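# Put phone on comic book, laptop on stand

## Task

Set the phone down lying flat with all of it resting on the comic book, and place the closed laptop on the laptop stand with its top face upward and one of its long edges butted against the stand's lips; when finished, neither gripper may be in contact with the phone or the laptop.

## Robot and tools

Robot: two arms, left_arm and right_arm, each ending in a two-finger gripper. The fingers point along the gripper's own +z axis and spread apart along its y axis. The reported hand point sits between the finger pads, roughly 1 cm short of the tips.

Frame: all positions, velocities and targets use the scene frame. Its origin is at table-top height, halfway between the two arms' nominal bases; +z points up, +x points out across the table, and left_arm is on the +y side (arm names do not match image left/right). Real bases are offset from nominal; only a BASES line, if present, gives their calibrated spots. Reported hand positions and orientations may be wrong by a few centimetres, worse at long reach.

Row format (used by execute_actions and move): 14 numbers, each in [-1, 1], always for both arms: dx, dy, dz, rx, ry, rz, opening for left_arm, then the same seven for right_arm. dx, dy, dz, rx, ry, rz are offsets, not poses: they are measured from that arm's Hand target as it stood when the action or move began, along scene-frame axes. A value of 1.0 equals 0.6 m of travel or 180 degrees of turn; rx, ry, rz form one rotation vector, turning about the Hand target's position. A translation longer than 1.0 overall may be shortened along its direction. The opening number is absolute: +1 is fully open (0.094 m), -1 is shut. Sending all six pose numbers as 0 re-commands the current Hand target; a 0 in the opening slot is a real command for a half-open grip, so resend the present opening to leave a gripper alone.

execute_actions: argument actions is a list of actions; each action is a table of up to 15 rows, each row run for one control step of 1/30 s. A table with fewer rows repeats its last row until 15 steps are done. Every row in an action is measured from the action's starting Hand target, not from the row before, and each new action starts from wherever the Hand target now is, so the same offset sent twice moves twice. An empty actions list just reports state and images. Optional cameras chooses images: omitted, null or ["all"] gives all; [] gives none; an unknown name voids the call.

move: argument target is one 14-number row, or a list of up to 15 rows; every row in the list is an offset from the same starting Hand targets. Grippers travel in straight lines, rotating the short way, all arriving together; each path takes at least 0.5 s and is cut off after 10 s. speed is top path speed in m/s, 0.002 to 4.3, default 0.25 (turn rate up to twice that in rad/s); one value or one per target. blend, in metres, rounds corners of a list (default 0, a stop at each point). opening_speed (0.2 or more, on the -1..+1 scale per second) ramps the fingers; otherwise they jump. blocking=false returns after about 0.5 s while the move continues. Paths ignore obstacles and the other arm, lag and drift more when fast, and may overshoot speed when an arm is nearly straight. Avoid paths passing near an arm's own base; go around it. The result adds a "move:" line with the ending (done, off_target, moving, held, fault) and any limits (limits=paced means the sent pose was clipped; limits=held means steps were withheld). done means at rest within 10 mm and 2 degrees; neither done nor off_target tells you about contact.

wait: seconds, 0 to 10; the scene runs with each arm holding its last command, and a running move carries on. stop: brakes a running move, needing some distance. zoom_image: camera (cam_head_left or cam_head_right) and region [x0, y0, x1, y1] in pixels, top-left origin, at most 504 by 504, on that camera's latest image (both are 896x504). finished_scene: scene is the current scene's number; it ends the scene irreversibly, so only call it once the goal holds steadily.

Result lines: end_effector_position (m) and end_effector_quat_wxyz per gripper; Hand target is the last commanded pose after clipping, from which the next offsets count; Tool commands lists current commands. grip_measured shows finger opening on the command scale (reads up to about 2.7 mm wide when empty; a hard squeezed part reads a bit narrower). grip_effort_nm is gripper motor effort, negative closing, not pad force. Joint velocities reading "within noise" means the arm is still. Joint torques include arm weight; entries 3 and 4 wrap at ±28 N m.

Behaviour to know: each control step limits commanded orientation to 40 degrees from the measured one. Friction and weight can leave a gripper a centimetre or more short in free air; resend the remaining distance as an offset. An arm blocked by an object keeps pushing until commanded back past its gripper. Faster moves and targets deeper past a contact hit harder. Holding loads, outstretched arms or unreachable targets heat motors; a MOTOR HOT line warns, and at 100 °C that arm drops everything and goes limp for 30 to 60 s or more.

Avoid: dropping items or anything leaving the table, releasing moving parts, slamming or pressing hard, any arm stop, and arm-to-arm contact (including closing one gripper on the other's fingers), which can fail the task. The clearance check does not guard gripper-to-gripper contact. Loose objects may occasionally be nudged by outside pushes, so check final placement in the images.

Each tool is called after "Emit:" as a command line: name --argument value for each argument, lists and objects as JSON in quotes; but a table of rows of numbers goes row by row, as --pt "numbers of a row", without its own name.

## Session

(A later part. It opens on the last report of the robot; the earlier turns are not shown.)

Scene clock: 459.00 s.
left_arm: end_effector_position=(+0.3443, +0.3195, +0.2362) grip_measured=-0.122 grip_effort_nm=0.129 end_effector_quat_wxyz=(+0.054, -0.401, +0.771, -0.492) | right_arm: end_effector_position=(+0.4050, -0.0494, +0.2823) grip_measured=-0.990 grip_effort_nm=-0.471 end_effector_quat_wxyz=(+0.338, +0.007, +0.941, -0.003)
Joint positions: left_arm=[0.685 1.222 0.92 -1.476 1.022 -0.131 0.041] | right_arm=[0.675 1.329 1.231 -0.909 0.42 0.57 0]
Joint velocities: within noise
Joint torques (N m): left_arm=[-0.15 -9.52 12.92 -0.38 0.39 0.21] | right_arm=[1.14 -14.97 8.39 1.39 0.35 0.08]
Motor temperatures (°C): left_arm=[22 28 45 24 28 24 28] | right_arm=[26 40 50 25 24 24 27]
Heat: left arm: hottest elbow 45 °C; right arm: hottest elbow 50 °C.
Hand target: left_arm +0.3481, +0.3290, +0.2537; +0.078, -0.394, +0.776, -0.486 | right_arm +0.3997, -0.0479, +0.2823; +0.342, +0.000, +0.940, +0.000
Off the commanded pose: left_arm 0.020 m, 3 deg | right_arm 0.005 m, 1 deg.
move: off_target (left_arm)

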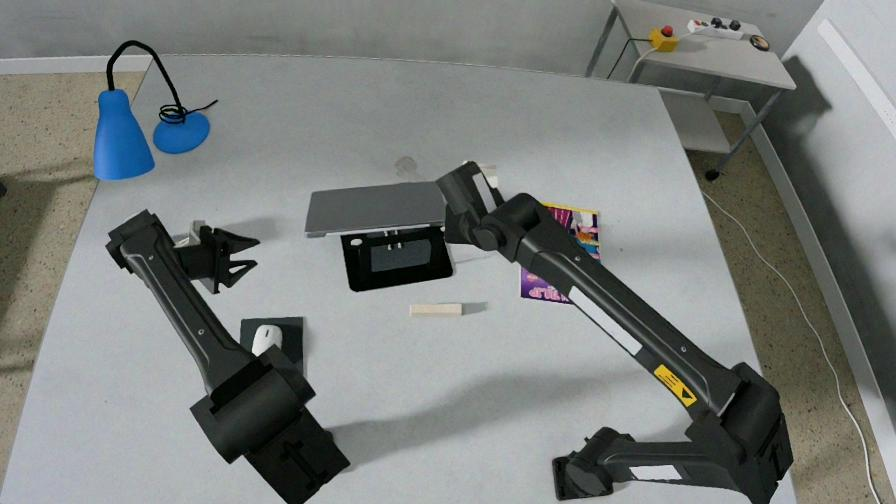

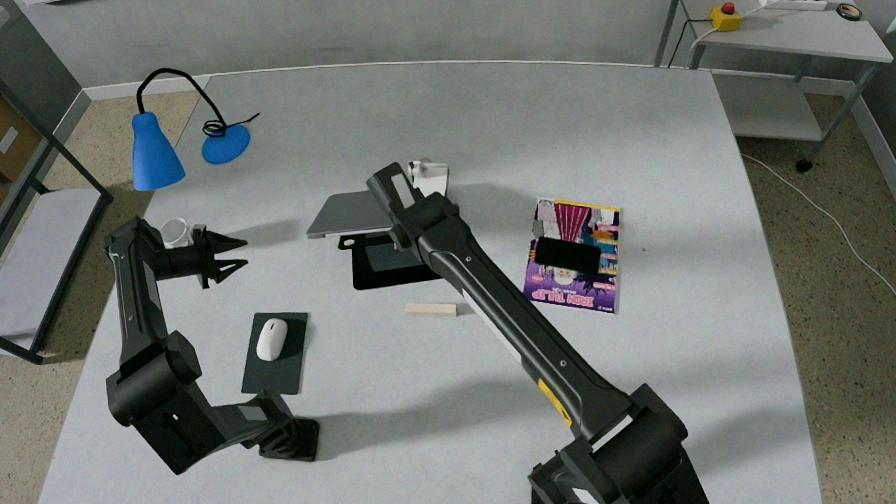

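Emit:
move --pt "0 0 0 0 0 0 -0.12 0.04 0.08 -0.13 0 0 0 -1" --speed 0.15

Emit:
zoom_image --camera "cam_head_left" --region '[310, 150, 490, 300]'

Emit:
zoom_image --camera "cam_head_right" --region '[310, 150, 490, 300]'

Scene clock: 465.53 s.
left_arm: end_effector_position=(+0.3442, +0.3195, +0.2362) grip_measured=-0.122 grip_effort_nm=0.129 end_effector_quat_wxyz=(+0.054, -0.401, +0.771, -0.492) | right_arm: end_effector_position=(+0.4247, -0.0067, +0.2149) grip_measured=-0.991 grip_effort_nm=-0.491 end_effector_quat_wxyz=(+0.345, +0.002, +0.939, +0.000)
Joint positions: left_arm=[0.685 1.222 0.92 -1.476 1.022 -0.13 0.041] | right_arm=[0.72 1.468 1.187 -0.725 0.446 0.599 0]
Joint velocities: within noise
Joint torques (N m): left_arm=[-0.32 -9.76 12.86 -0.36 0.42 0.15] | right_arm=[1.2 -14.21 8.62 1.51 0.35 0.22]
Motor temperatures (°C): left_arm=[22 28 46 24 28 24 28] | right_arm=[26 40 50 25 24 24 27]
Heat: left arm: hottest elbow 46 °C; right arm: hottest elbow 50 °C.
Hand target: left_arm +0.3481, +0.3289, +0.2537; +0.078, -0.394, +0.776, -0.486 | right_arm +0.4237, +0.0000, +0.2042; +0.342, +0.000, +0.940, +0.000
Off the commanded pose: left_arm 0.020 m, 3 deg | right_arm 0.013 m, 0 deg.
move: off_target (left_arm, right_arm)

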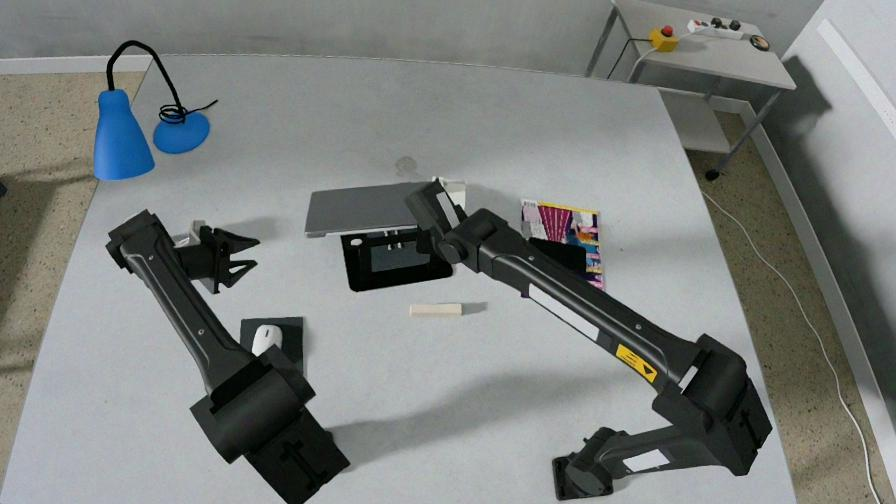

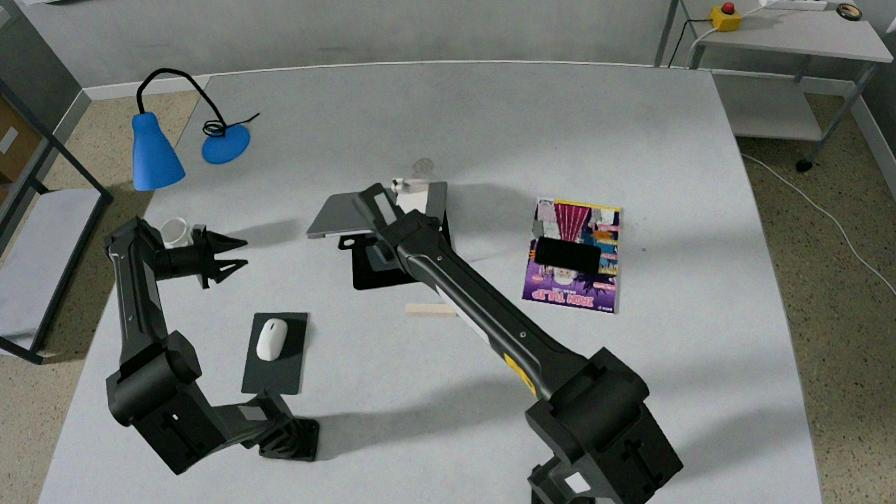

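Scaled by 2.800.

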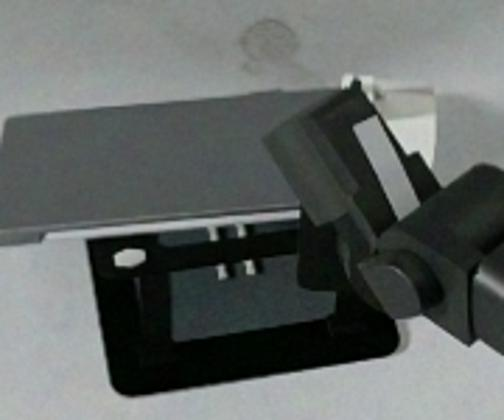

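Scaled by 2.800.

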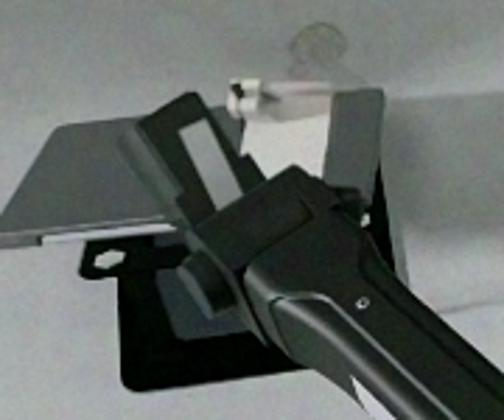

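Emit:
move --pt "0 0 0 0 0 0 -0.12 0.0 0.067 0 0 0 0 -1" --pt "0 0 0 0 0 0 -0.12 0.04 0.067 -0.07 0 0 0 -1" --speed 0.1

Emit:
zoom_image --camera "cam_head_left" --region '[310, 150, 490, 300]'

Emit:
zoom_image --camera "cam_head_right" --region '[310, 150, 490, 300]'

Scene clock: 471.10 s.
left_arm: end_effector_position=(+0.3442, +0.3195, +0.2362) grip_measured=-0.122 grip_effort_nm=0.125 end_effector_quat_wxyz=(+0.054, -0.401, +0.771, -0.492) | right_arm: end_effector_position=(+0.4276, +0.0293, +0.1515) grip_measured=-0.991 grip_effort_nm=-0.486 end_effector_quat_wxyz=(+0.330, -0.006, +0.944, -0.011)
Joint positions: left_arm=[0.685 1.222 0.92 -1.476 1.022 -0.13 0.041] | right_arm=[0.77 1.609 1.189 -0.646 0.464 0.64 0]
Joint velocities: within noise
Joint torques (N m): left_arm=[-0.79 -10.29 12.85 -0.43 0.39 0.18] | right_arm=[-0.26 -16.5 12.42 1.39 0.24 0.04]
Motor temperatures (°C): left_arm=[22 28 46 24 28 24 28] | right_arm=[26 40 50 25 24 24 27]
Heat: left arm: hottest elbow 46 °C; right arm: hottest elbow 50 °C.
Hand target: left_arm +0.3481, +0.3289, +0.2537; +0.078, -0.394, +0.776, -0.486 | right_arm +0.4477, +0.0404, +0.1622; +0.342, +0.000, +0.940, +0.000
Off the commanded pose: left_arm 0.020 m, 3 deg | right_arm 0.025 m, 2 deg.
move: off_target (left_arm, right_arm)

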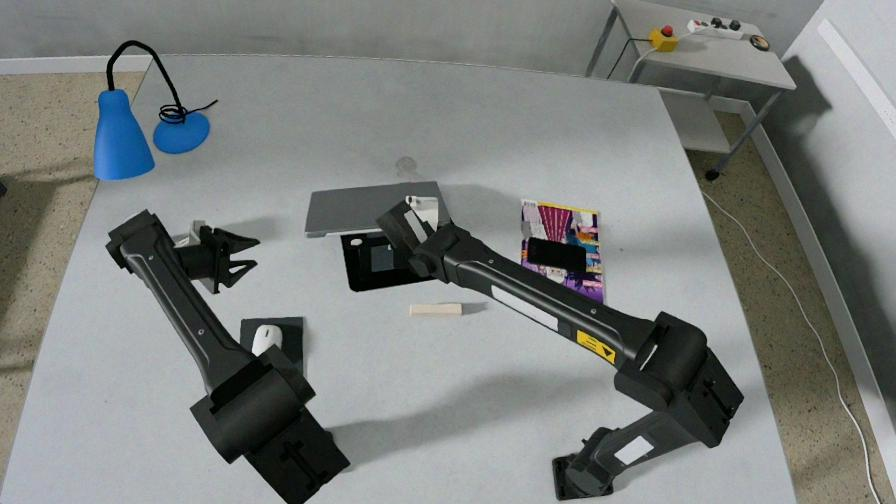

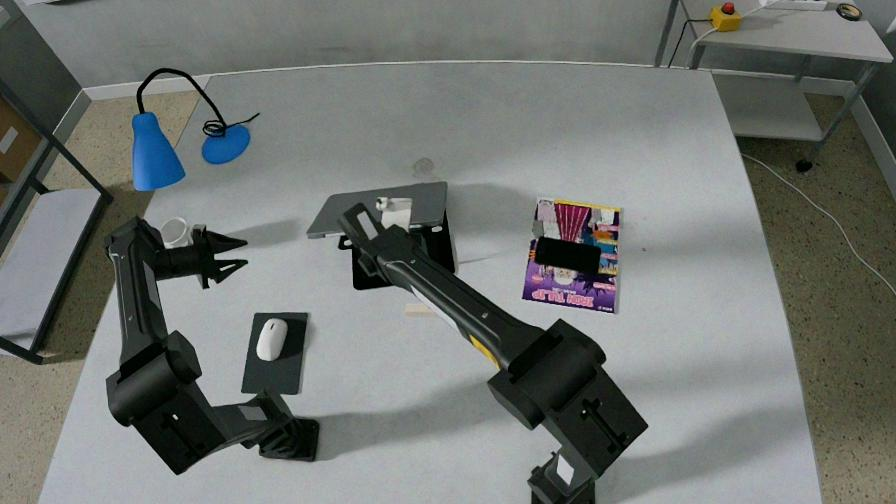

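Scaled by 2.800.

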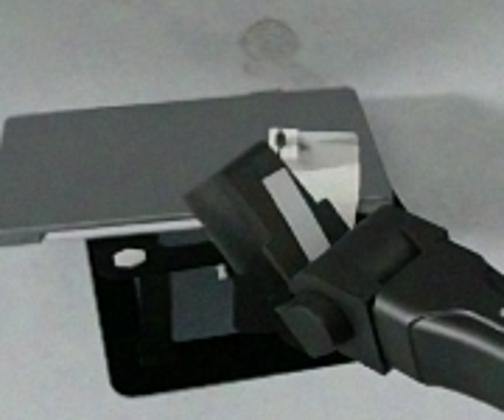

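Scaled by 2.800.

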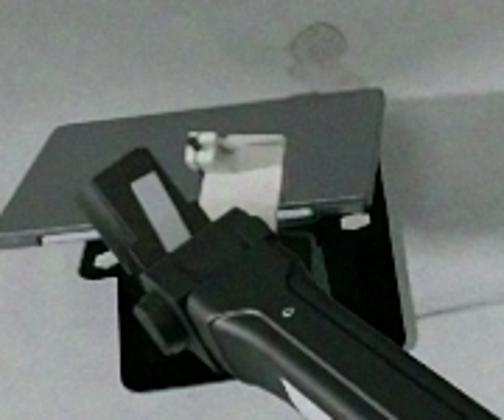

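Emit:
move --pt "0 0 0 0 0 0 -0.12 -0.03 0 0.16 0 0 0 -1" --pt "0 0 0 0 0 0 -0.12 0.0 0 0.05 0 0 0 -1" --pt "0 0 0 0 0 0 -0.12 0.05 0.0 -0.005 0 0 0 -1" --speed '[0.1,0.08,0.04]'

Emit:
zoom_image --camera "cam_head_left" --region '[310, 150, 490, 300]'

Emit:
zoom_image --camera "cam_head_right" --region '[310, 150, 490, 300]'

Scene clock: 478.47 s.
left_arm: end_effector_position=(+0.3442, +0.3195, +0.2362) grip_measured=-0.122 grip_effort_nm=0.129 end_effector_quat_wxyz=(+0.054, -0.401, +0.771, -0.492) | right_arm: end_effector_position=(+0.4707, +0.0433, +0.1772) grip_measured=-0.991 grip_effort_nm=-0.486 end_effector_quat_wxyz=(+0.349, +0.001, +0.937, +0.008)
Joint positions: left_arm=[0.685 1.222 0.92 -1.476 1.022 -0.13 0.041] | right_arm=[0.731 1.66 1.306 -0.637 0.443 0.604 0]
Joint velocities: within noise
Joint torques (N m): left_arm=[-0.38 -10.75 12.74 -0.36 0.42 0.14] | right_arm=[-0.38 -16.44 8.88 1.55 0.23 0.07]
Motor temperatures (°C): left_arm=[22 27 46 24 28 24 28] | right_arm=[26 39 50 25 24 24 27]
Heat: left arm: hottest elbow 46 °C; right arm: hottest elbow 50 °C.
Hand target: left_arm +0.3481, +0.3289, +0.2537; +0.078, -0.394, +0.776, -0.486 | right_arm +0.4777, +0.0403, +0.1592; +0.342, +0.000, +0.940, +0.000
Off the commanded pose: left_arm 0.020 m, 3 deg | right_arm 0.020 m, 1 deg.
move: off_target (left_arm, right_arm)

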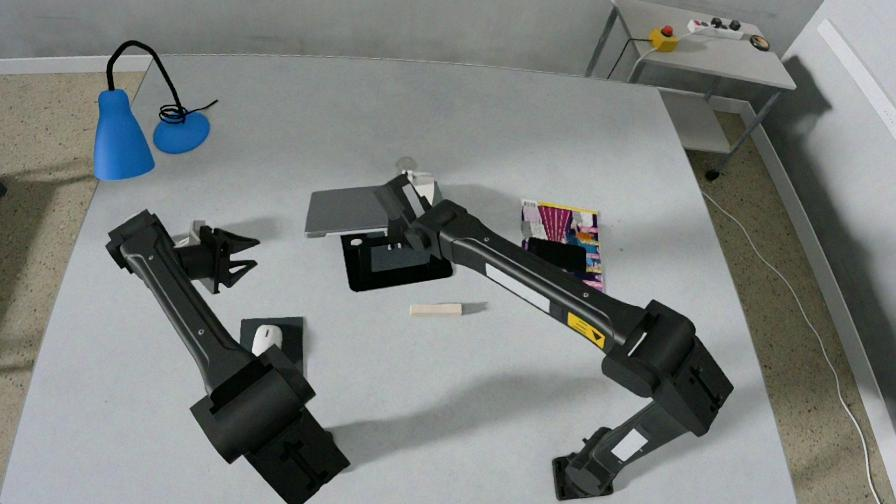

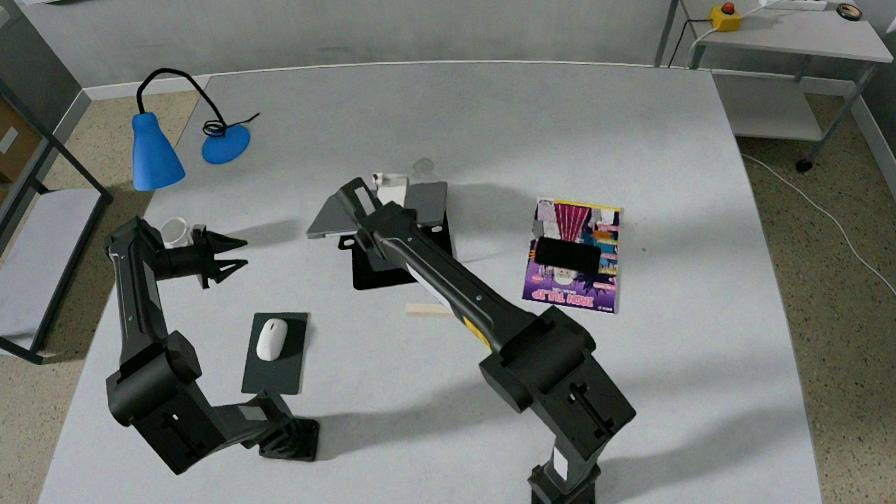

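Scaled by 2.800.

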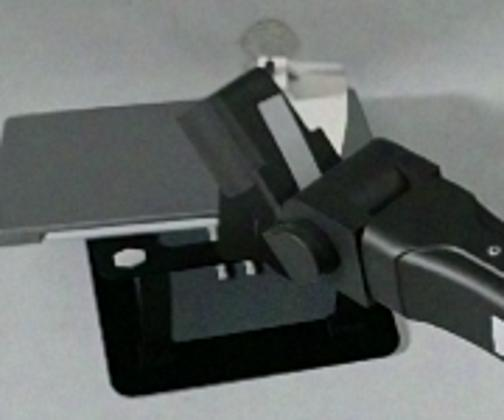

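Scaled by 2.800.

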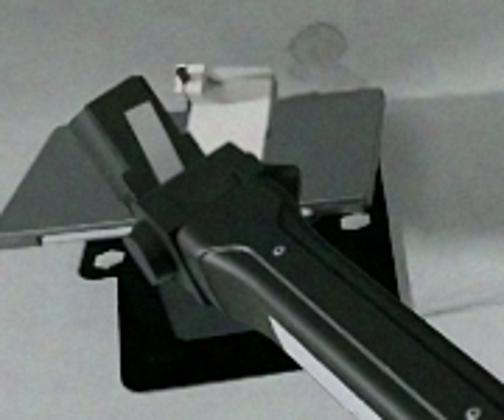

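Emit:
move --pt "0 0 0 0 0 0 -0.12 0 0 -0.025 0 0 0 -1" --speed 0.03

Emit:
zoom_image --camera "cam_head_left" --region '[310, 150, 490, 300]'

Scene clock: 481.87 s.
left_arm: end_effector_position=(+0.3442, +0.3195, +0.2362) grip_measured=-0.122 grip_effort_nm=0.125 end_effector_quat_wxyz=(+0.054, -0.401, +0.771, -0.492) | right_arm: end_effector_position=(+0.4736, +0.0461, +0.1679) grip_measured=-0.991 grip_effort_nm=-0.486 end_effector_quat_wxyz=(+0.353, +0.002, +0.936, +0.011)
Joint positions: left_arm=[0.685 1.222 0.92 -1.476 1.022 -0.13 0.041] | right_arm=[0.731 1.675 1.295 -0.601 0.443 0.603 0]
Joint velocities: within noise
Joint torques (N m): left_arm=[-0.56 -9.99 12.78 -0.35 0.4 0.14] | right_arm=[-0.38 -16.91 7.98 1.52 0.23 0.08]
Motor temperatures (°C): left_arm=[22 27 46 24 28 24 28] | right_arm=[26 39 50 25 24 24 27]
Heat: left arm: hottest elbow 46 °C; right arm: hottest elbow 50 °C.
Hand target: left_arm +0.3481, +0.3289, +0.2537; +0.078, -0.394, +0.776, -0.486 | right_arm +0.4777, +0.0403, +0.1443; +0.342, +0.000, +0.940, +0.000
Off the commanded pose: left_arm 0.020 m, 3 deg | right_arm 0.025 m, 2 deg.
move: off_target (left_arm, right_arm)

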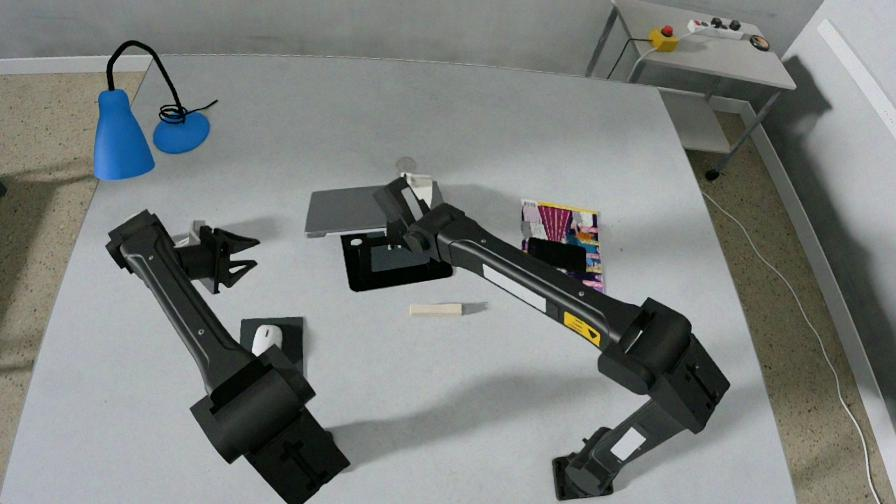

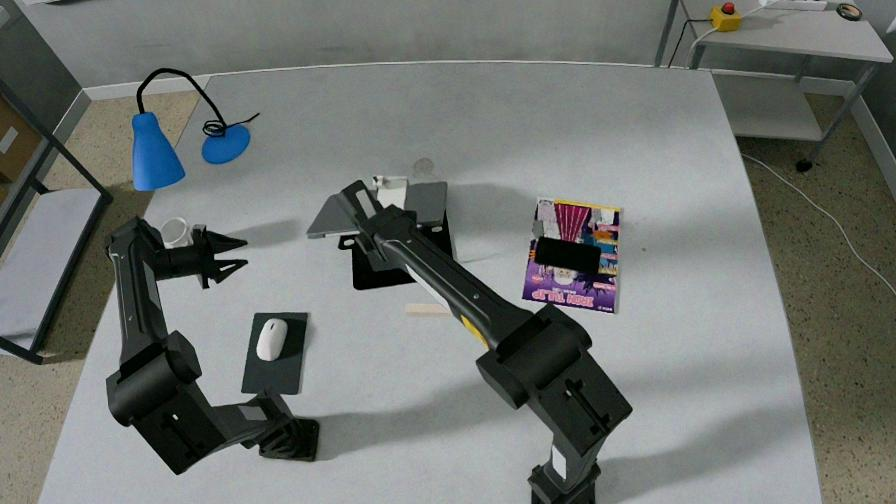

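Scaled by 2.800.

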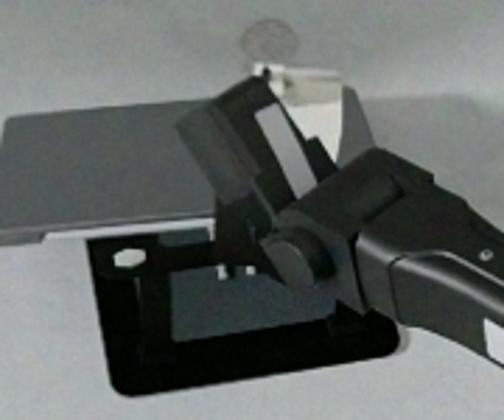

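Emit:
move --pt "0 0 0 0 0 0 -0.12 0.02 0 -0.015 0 0 0 -1" --speed 0.03 --cameras '[]'

Emit:
move --pt "0 0 0 0 0 0 -0.12 0.015 0 -0.01 0 0 0 -1" --speed 0.03

Emit:
zoom_image --camera "cam_head_left" --region '[310, 150, 490, 300]'

Emit:
zoom_image --camera "cam_head_right" --region '[310, 150, 490, 300]'

Scene clock: 486.03 s.
left_arm: end_effector_position=(+0.3442, +0.3195, +0.2362) grip_measured=-0.122 grip_effort_nm=0.125 end_effector_quat_wxyz=(+0.054, -0.401, +0.771, -0.492) | right_arm: end_effector_position=(+0.4818, +0.0435, +0.1541) grip_measured=-0.991 grip_effort_nm=-0.491 end_effector_quat_wxyz=(+0.349, +0.000, +0.937, +0.008)
Joint positions: left_arm=[0.685 1.222 0.92 -1.476 1.022 -0.13 0.041] | right_arm=[0.717 1.702 1.295 -0.579 0.435 0.59 0]
Joint velocities: within noise
Joint torques (N m): left_arm=[0.03 -10.4 12.78 -0.42 0.46 0.18] | right_arm=[-0.5 -17.32 8.92 1.57 0.2 0.05]
Motor temperatures (°C): left_arm=[22 27 46 24 28 24 28] | right_arm=[26 39 49 25 24 24 27]
Heat: left arm: hottest elbow 46 °C; right arm: hottest elbow 49 °C.
Hand target: left_arm +0.3481, +0.3289, +0.2537; +0.078, -0.394, +0.776, -0.486 | right_arm +0.4897, +0.0403, +0.1353; +0.342, +0.000, +0.940, +0.000
Off the commanded pose: left_arm 0.020 m, 3 deg | right_arm 0.021 m, 1 deg.
move: off_target (left_arm, right_arm)
No camera images: "cameras" was empty.

Scene clock: 486.87 s.
left_arm: end_effector_position=(+0.3442, +0.3195, +0.2362) grip_measured=-0.122 grip_effort_nm=0.129 end_effector_quat_wxyz=(+0.054, -0.401, +0.771, -0.492) | right_arm: end_effector_position=(+0.4827, +0.0434, +0.1537) grip_measured=-0.991 grip_effort_nm=-0.481 end_effector_quat_wxyz=(+0.349, -0.004, +0.937, +0.008)
Joint positions: left_arm=[0.685 1.222 0.92 -1.476 1.022 -0.13 0.041] | right_arm=[0.715 1.703 1.295 -0.576 0.431 0.58 0]
Joint velocities: within noise
Joint torques (N m): left_arm=[-0.38 -11.05 12.98 -0.35 0.41 0.16] | right_arm=[-1.08 -15.38 9.65 1.94 0.17 0.07]
Motor temperatures (°C): left_arm=[22 27 46 24 28 24 28] | right_arm=[26 39 49 25 24 24 27]
Heat: left arm: hottest elbow 46 °C; right arm: hottest elbow 49 °C.
Hand target: left_arm +0.3481, +0.3289, +0.2537; +0.078, -0.394, +0.776, -0.486 | right_arm +0.4987, +0.0402, +0.1292; +0.342, +0.000, +0.940, +0.000
Off the commanded pose: left_arm 0.020 m, 3 deg | right_arm 0.029 m, 1 deg.
move: off_target (left_arm, right_arm)

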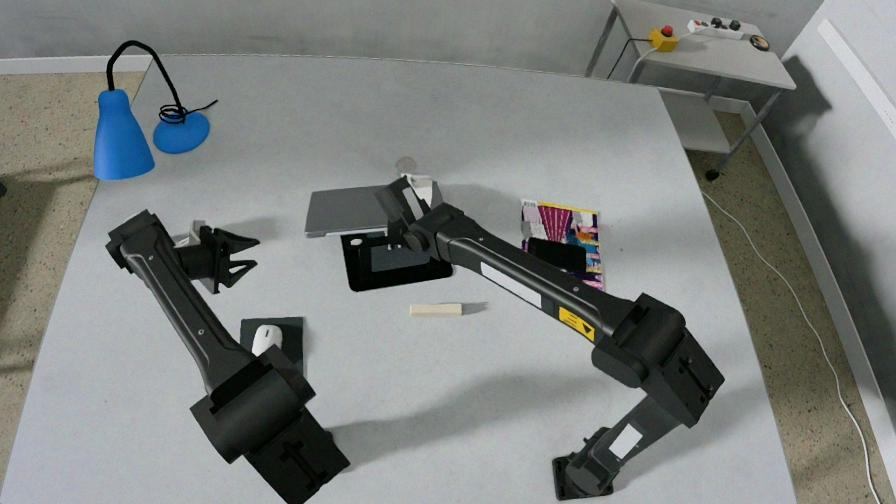

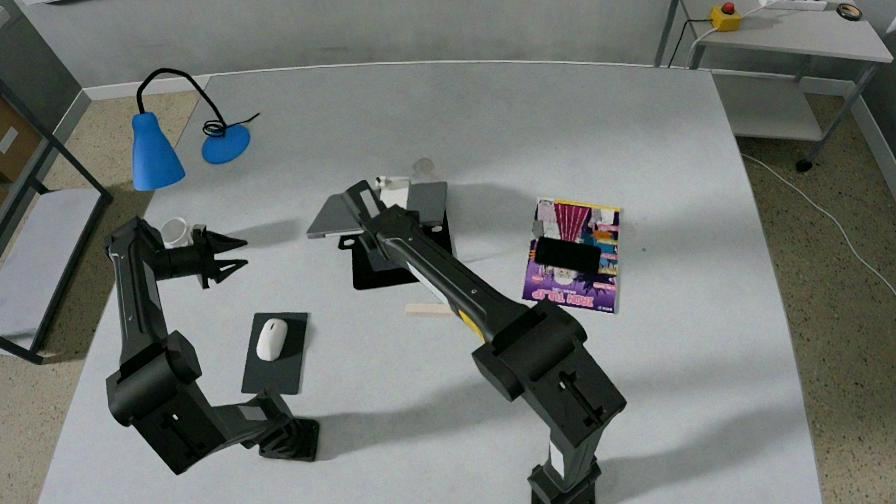

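Scaled by 2.800.

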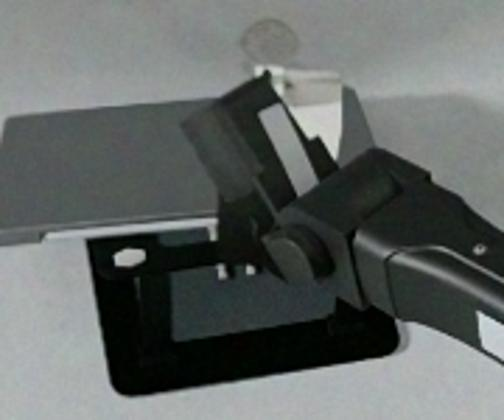

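Scaled by 2.800.

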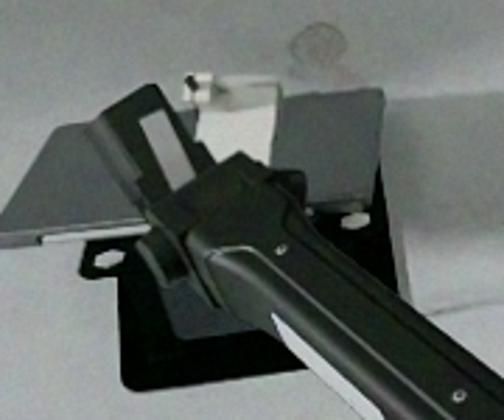

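Emit:
move --pt "0 0 0 0 0 0 -0.12 0.025 0 0.005 0 0 0 -1" --speed 0.03

Emit:
zoom_image --camera "cam_head_left" --region '[310, 150, 490, 300]'

Emit:
zoom_image --camera "cam_head_right" --region '[310, 150, 490, 300]'

Scene clock: 490.50 s.
left_arm: end_effector_position=(+0.3442, +0.3195, +0.2362) grip_measured=-0.122 grip_effort_nm=0.125 end_effector_quat_wxyz=(+0.054, -0.401, +0.771, -0.492) | right_arm: end_effector_position=(+0.4834, +0.0428, +0.1523) grip_measured=-0.991 grip_effort_nm=-0.491 end_effector_quat_wxyz=(+0.346, -0.011, +0.938, +0.009)
Joint positions: left_arm=[0.685 1.222 0.92 -1.476 1.022 -0.13 0.041] | right_arm=[0.71 1.704 1.295 -0.576 0.419 0.564 0]
Joint velocities: within noise
Joint torques (N m): left_arm=[-0.15 -10.52 12.92 -0.35 0.43 0.19] | right_arm=[-1.96 -13.8 12.23 1.65 0.22 0.11]
Motor temperatures (°C): left_arm=[22 27 46 24 28 24 28] | right_arm=[26 39 49 25 24 24 27]
Heat: left arm: hottest elbow 46 °C; right arm: hottest elbow 49 °C.
Hand target: left_arm +0.3481, +0.3289, +0.2537; +0.078, -0.394, +0.776, -0.486 | right_arm +0.5136, +0.0404, +0.1321; +0.342, +0.000, +0.940, +0.000
Off the commanded pose: left_arm 0.020 m, 3 deg | right_arm 0.036 m, 2 deg.
move: off_target (left_arm, right_arm)

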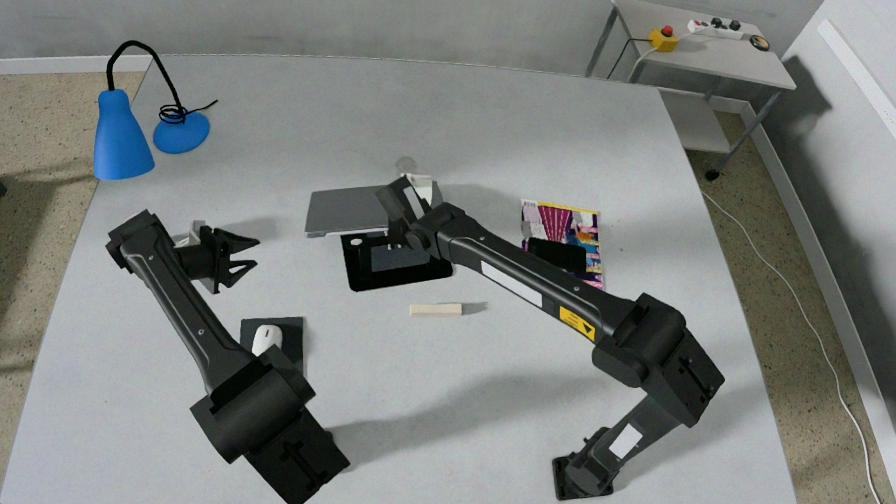

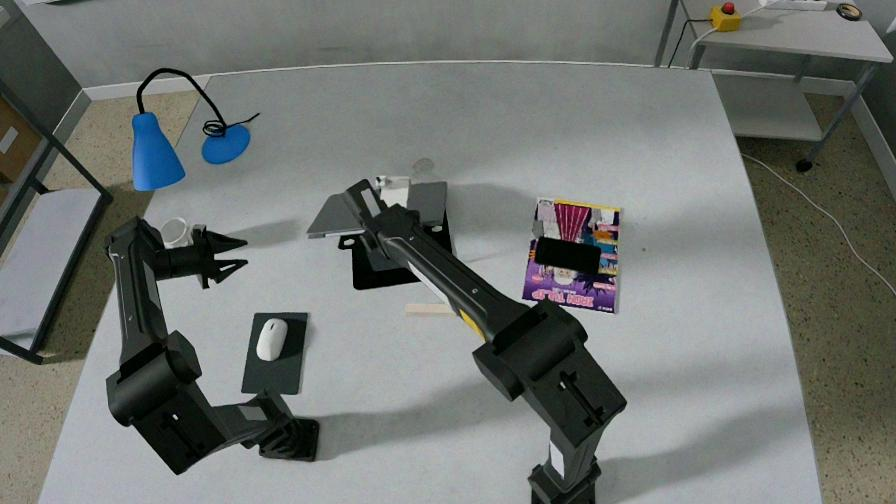

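Scaled by 2.800.

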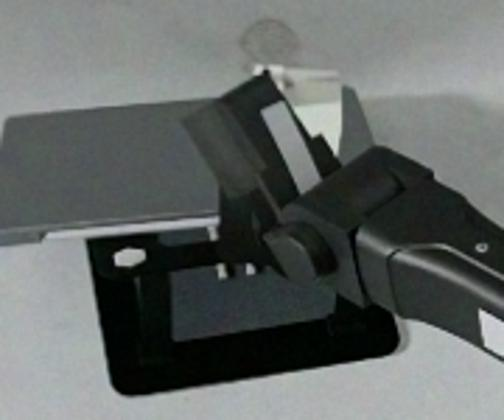

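Scaled by 2.800.

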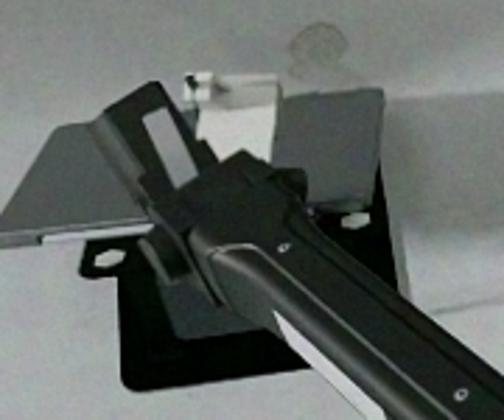

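Emit:
move --pt "0 0 0 0 0 0 -0.12 0.04 0 0.02 0 0 0 -1" --speed 0.03

Emit:
zoom_image --camera "cam_head_left" --region '[310, 150, 490, 300]'

Emit:
zoom_image --camera "cam_head_right" --region '[310, 150, 490, 300]'

Scene clock: 494.83 s.
left_arm: end_effector_position=(+0.3442, +0.3195, +0.2362) grip_measured=-0.122 grip_effort_nm=0.129 end_effector_quat_wxyz=(+0.054, -0.401, +0.771, -0.492) | right_arm: end_effector_position=(+0.5022, +0.0278, +0.1487) grip_measured=-0.991 grip_effort_nm=-0.481 end_effector_quat_wxyz=(+0.334, -0.009, +0.943, -0.008)
Joint positions: left_arm=[0.685 1.222 0.92 -1.476 1.022 -0.13 0.041] | right_arm=[0.671 1.734 1.336 -0.614 0.412 0.536 0]
Joint velocities: within noise
Joint torques (N m): left_arm=[-0.62 -10.81 12.88 -0.49 0.41 0.12] | right_arm=[-1.08 -14.56 14.82 1.92 -0.01 0.12]
Motor temperatures (°C): left_arm=[22 27 46 24 28 24 28] | right_arm=[26 39 50 25 24 24 27]
Heat: left arm: hottest elbow 46 °C; right arm: hottest elbow 50 °C.
Hand target: left_arm +0.3481, +0.3289, +0.2537; +0.078, -0.394, +0.776, -0.486 | right_arm +0.5378, +0.0403, +0.1444; +0.342, +0.000, +0.940, +0.000
Off the commanded pose: left_arm 0.020 m, 3 deg | right_arm 0.038 m, 2 deg.
move: off_target (left_arm, right_arm)

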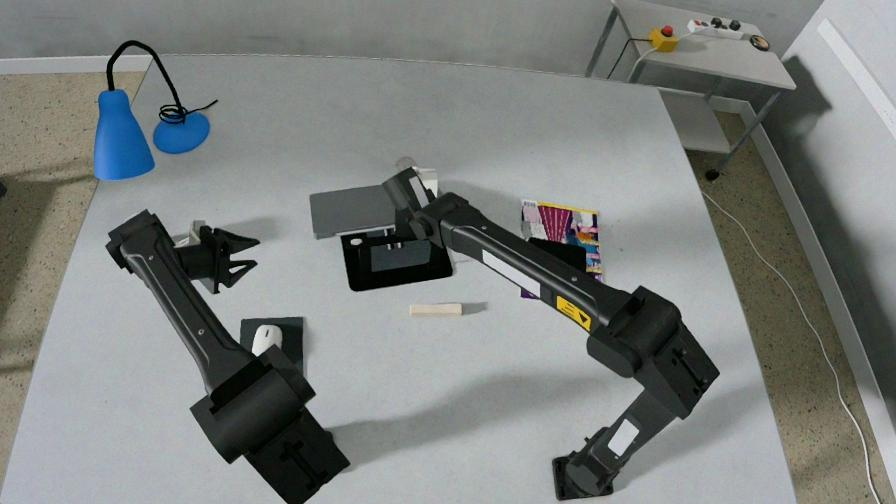

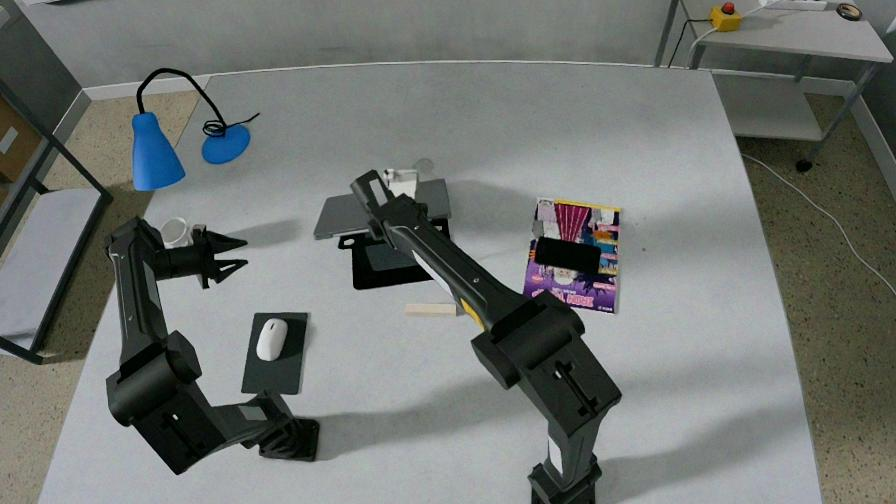

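Scaled by 2.800.

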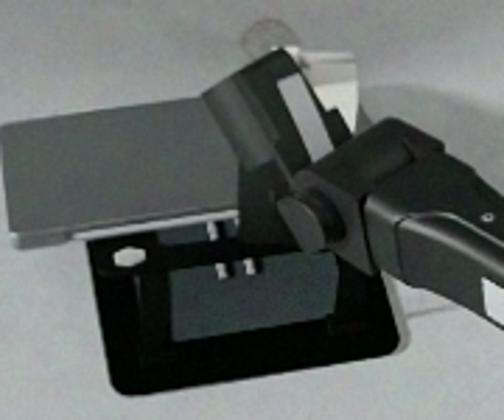

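Scaled by 2.800.

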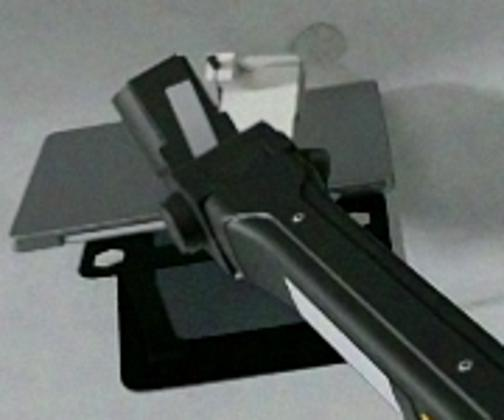

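Emit:
move --pt "0 0 0 0 0 0 -0.12 -0.12 -0.02 0.03 0 0 0 -1" --pt "0 0 0 0 0 0 -0.12 -0.25 -0.2 0.15 0 0 0 -1" --speed '[0.05,0.2]'

Emit:
zoom_image --camera "cam_head_left" --region '[310, 150, 490, 300]'

Emit:
zoom_image --camera "cam_head_right" --region '[310, 150, 490, 300]'

Scene clock: 504.10 s.
left_arm: end_effector_position=(+0.3442, +0.3195, +0.2362) grip_measured=-0.122 grip_effort_nm=0.129 end_effector_quat_wxyz=(+0.054, -0.401, +0.771, -0.492) | right_arm: end_effector_position=(+0.3904, -0.0709, +0.2422) grip_measured=-0.991 grip_effort_nm=-0.486 end_effector_quat_wxyz=(+0.351, +0.001, +0.936, +0.009)
Joint positions: left_arm=[0.685 1.222 0.92 -1.476 1.022 -0.13 0.041] | right_arm=[0.652 1.259 1.049 -0.748 0.4 0.531 0]
Joint velocities: within noise
Joint torques (N m): left_arm=[-0.79 -10.99 12.96 -0.31 0.39 0.17] | right_arm=[-0.32 -12.57 8.27 0.69 0.2 0.03]
Motor temperatures (°C): left_arm=[22 27 46 24 28 24 28] | right_arm=[26 39 49 25 24 24 27]
Heat: left arm: hottest elbow 46 °C; right arm: hottest elbow 49 °C.
Hand target: left_arm +0.3481, +0.3289, +0.2537; +0.078, -0.394, +0.776, -0.486 | right_arm +0.3877, -0.0796, +0.2344; +0.342, +0.000, +0.940, +0.000
Off the commanded pose: left_arm 0.020 m, 3 deg | right_arm 0.012 m, 1 deg.
move: off_target (left_arm, right_arm)

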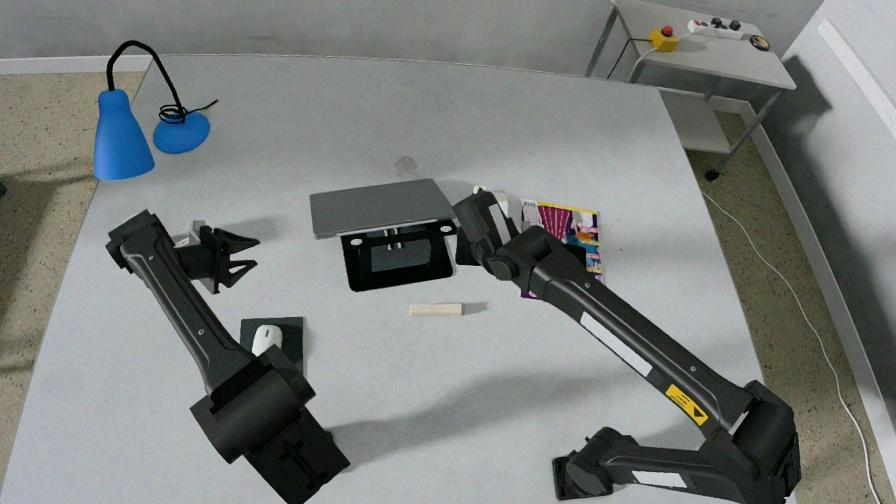

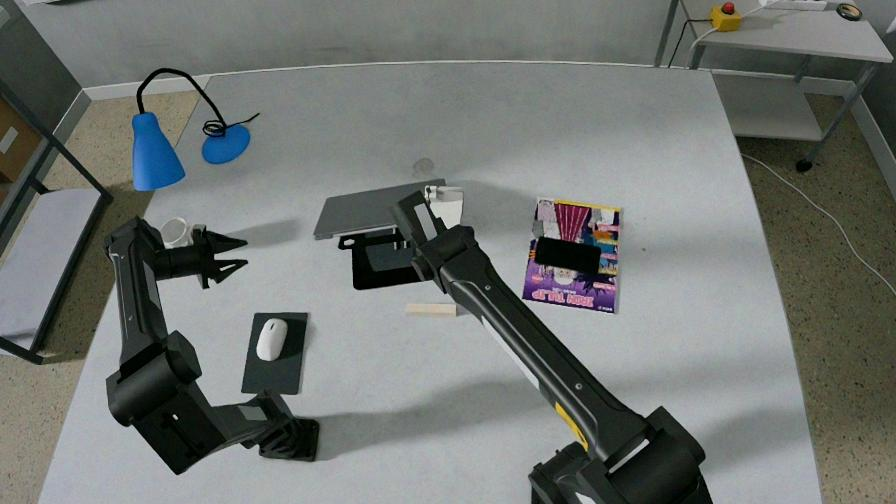

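Scaled by 2.800.

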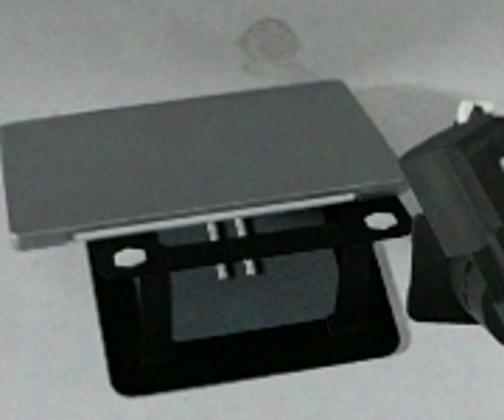

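Scaled by 2.800.

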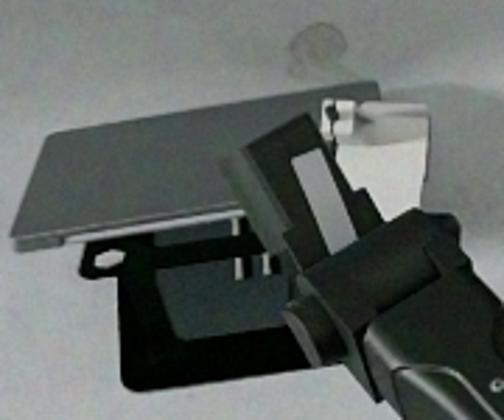

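Emit:
zoom_image --camera "cam_head_left" --region '[330, 165, 430, 245]'

Emit:
zoom_image --camera "cam_head_right" --region '[330, 165, 430, 245]'

Scaled by 5.040.

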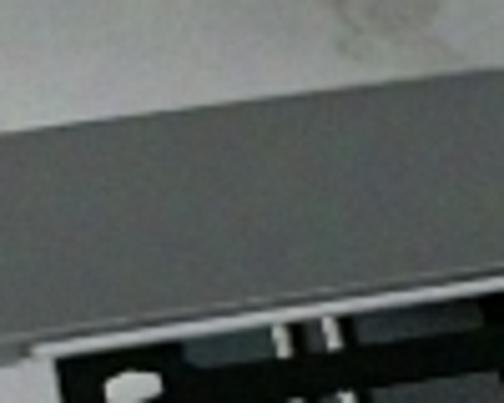

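Scaled by 5.040.

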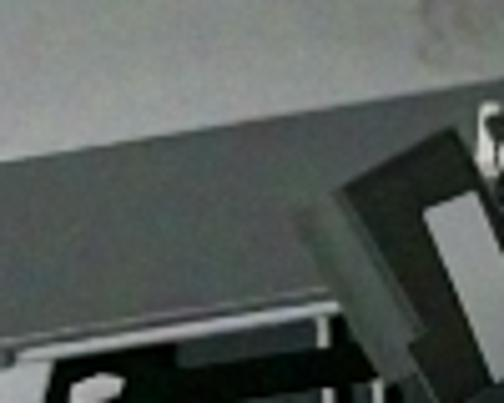

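Emit:
move --pt "0 0 0.0 0 0 0 -0.12 -0.15 -0.35 0.1 0 0 0 -1" --speed 0.3

Emit:
zoom_image --camera "cam_head_left" --region '[310, 150, 490, 300]'

Emit:
zoom_image --camera "cam_head_right" --region '[310, 150, 490, 300]'

Emit:
zoom_image --camera "cam_head_left" --region '[490, 180, 640, 320]'

Scene clock: 519.37 s.
left_arm: end_effector_position=(+0.3442, +0.3195, +0.2362) grip_measured=-0.122 grip_effort_nm=0.125 end_effector_quat_wxyz=(+0.054, -0.401, +0.771, -0.492) | right_arm: end_effector_position=(+0.3016, -0.2852, +0.3034) grip_measured=-0.991 grip_effort_nm=-0.481 end_effector_quat_wxyz=(+0.354, -0.001, +0.935, +0.004)
Joint positions: left_arm=[0.685 1.222 0.92 -1.476 1.022 -0.13 0.041] | right_arm=[0.102 0.748 0.879 -0.981 0.063 0.08 0]
Joint velocities: within noise
Joint torques (N m): left_arm=[-0.15 -9.99 12.81 -0.42 0.38 0.14] | right_arm=[-0.32 -3.37 9.05 0.84 0 0.16]
Motor temperatures (°C): left_arm=[22 27 46 24 28 24 28] | right_arm=[26 38 48 25 24 24 27]
Heat: left arm: hottest elbow 46 °C; right arm: hottest elbow 48 °C.
Hand target: left_arm +0.3481, +0.3289, +0.2537; +0.078, -0.394, +0.776, -0.486 | right_arm +0.2978, -0.2897, +0.2944; +0.342, +0.000, +0.940, +0.000
Off the commanded pose: left_arm 0.020 m, 3 deg | right_arm 0.011 m, 2 deg.
move: off_target (left_arm, right_arm)

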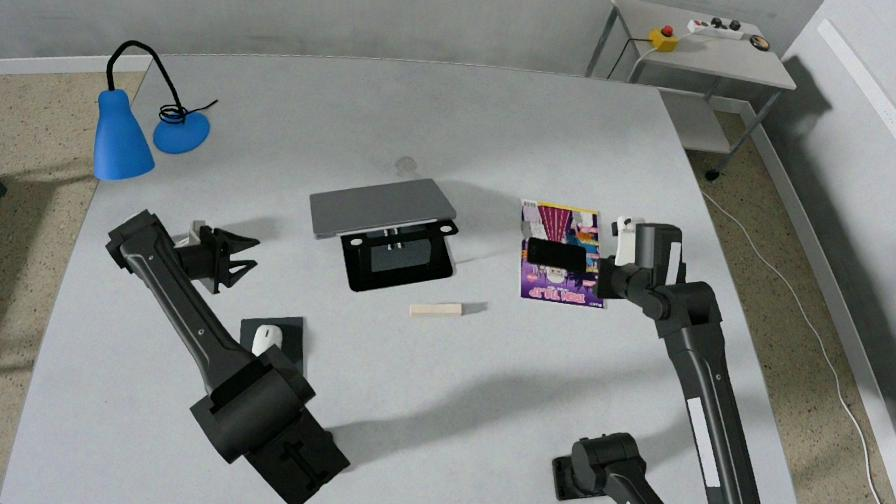

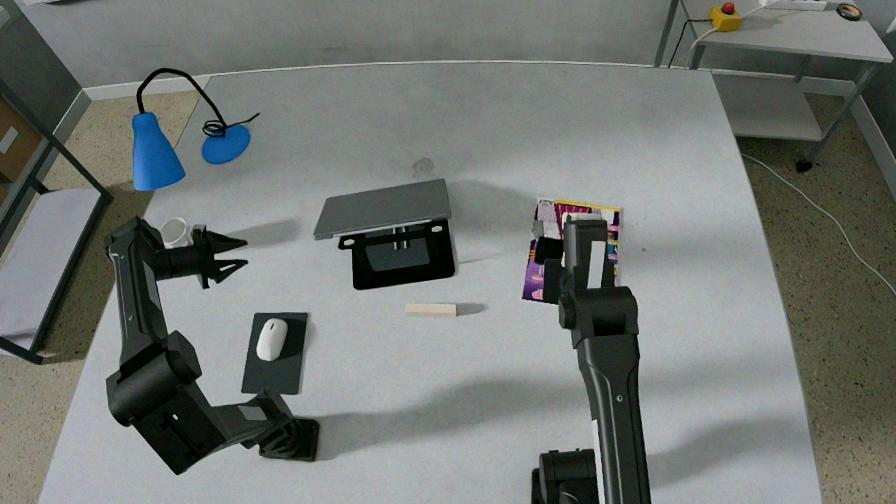

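Scaled by 2.800.

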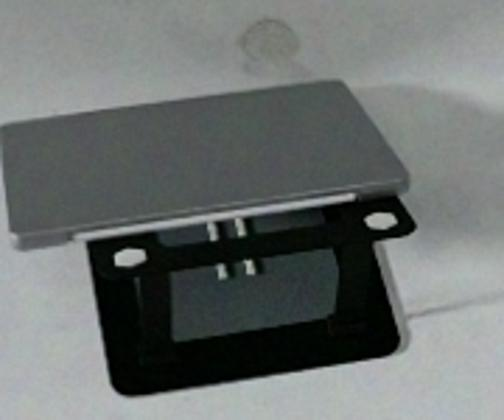

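Scaled by 2.800.

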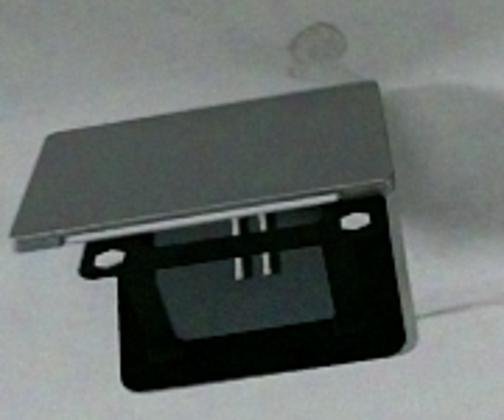

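Scaled by 3.360.

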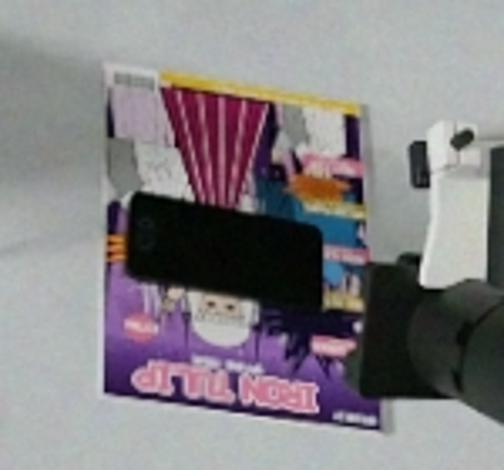

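Emit:
finished_scene --scene 2

The scene is finished: the task was done.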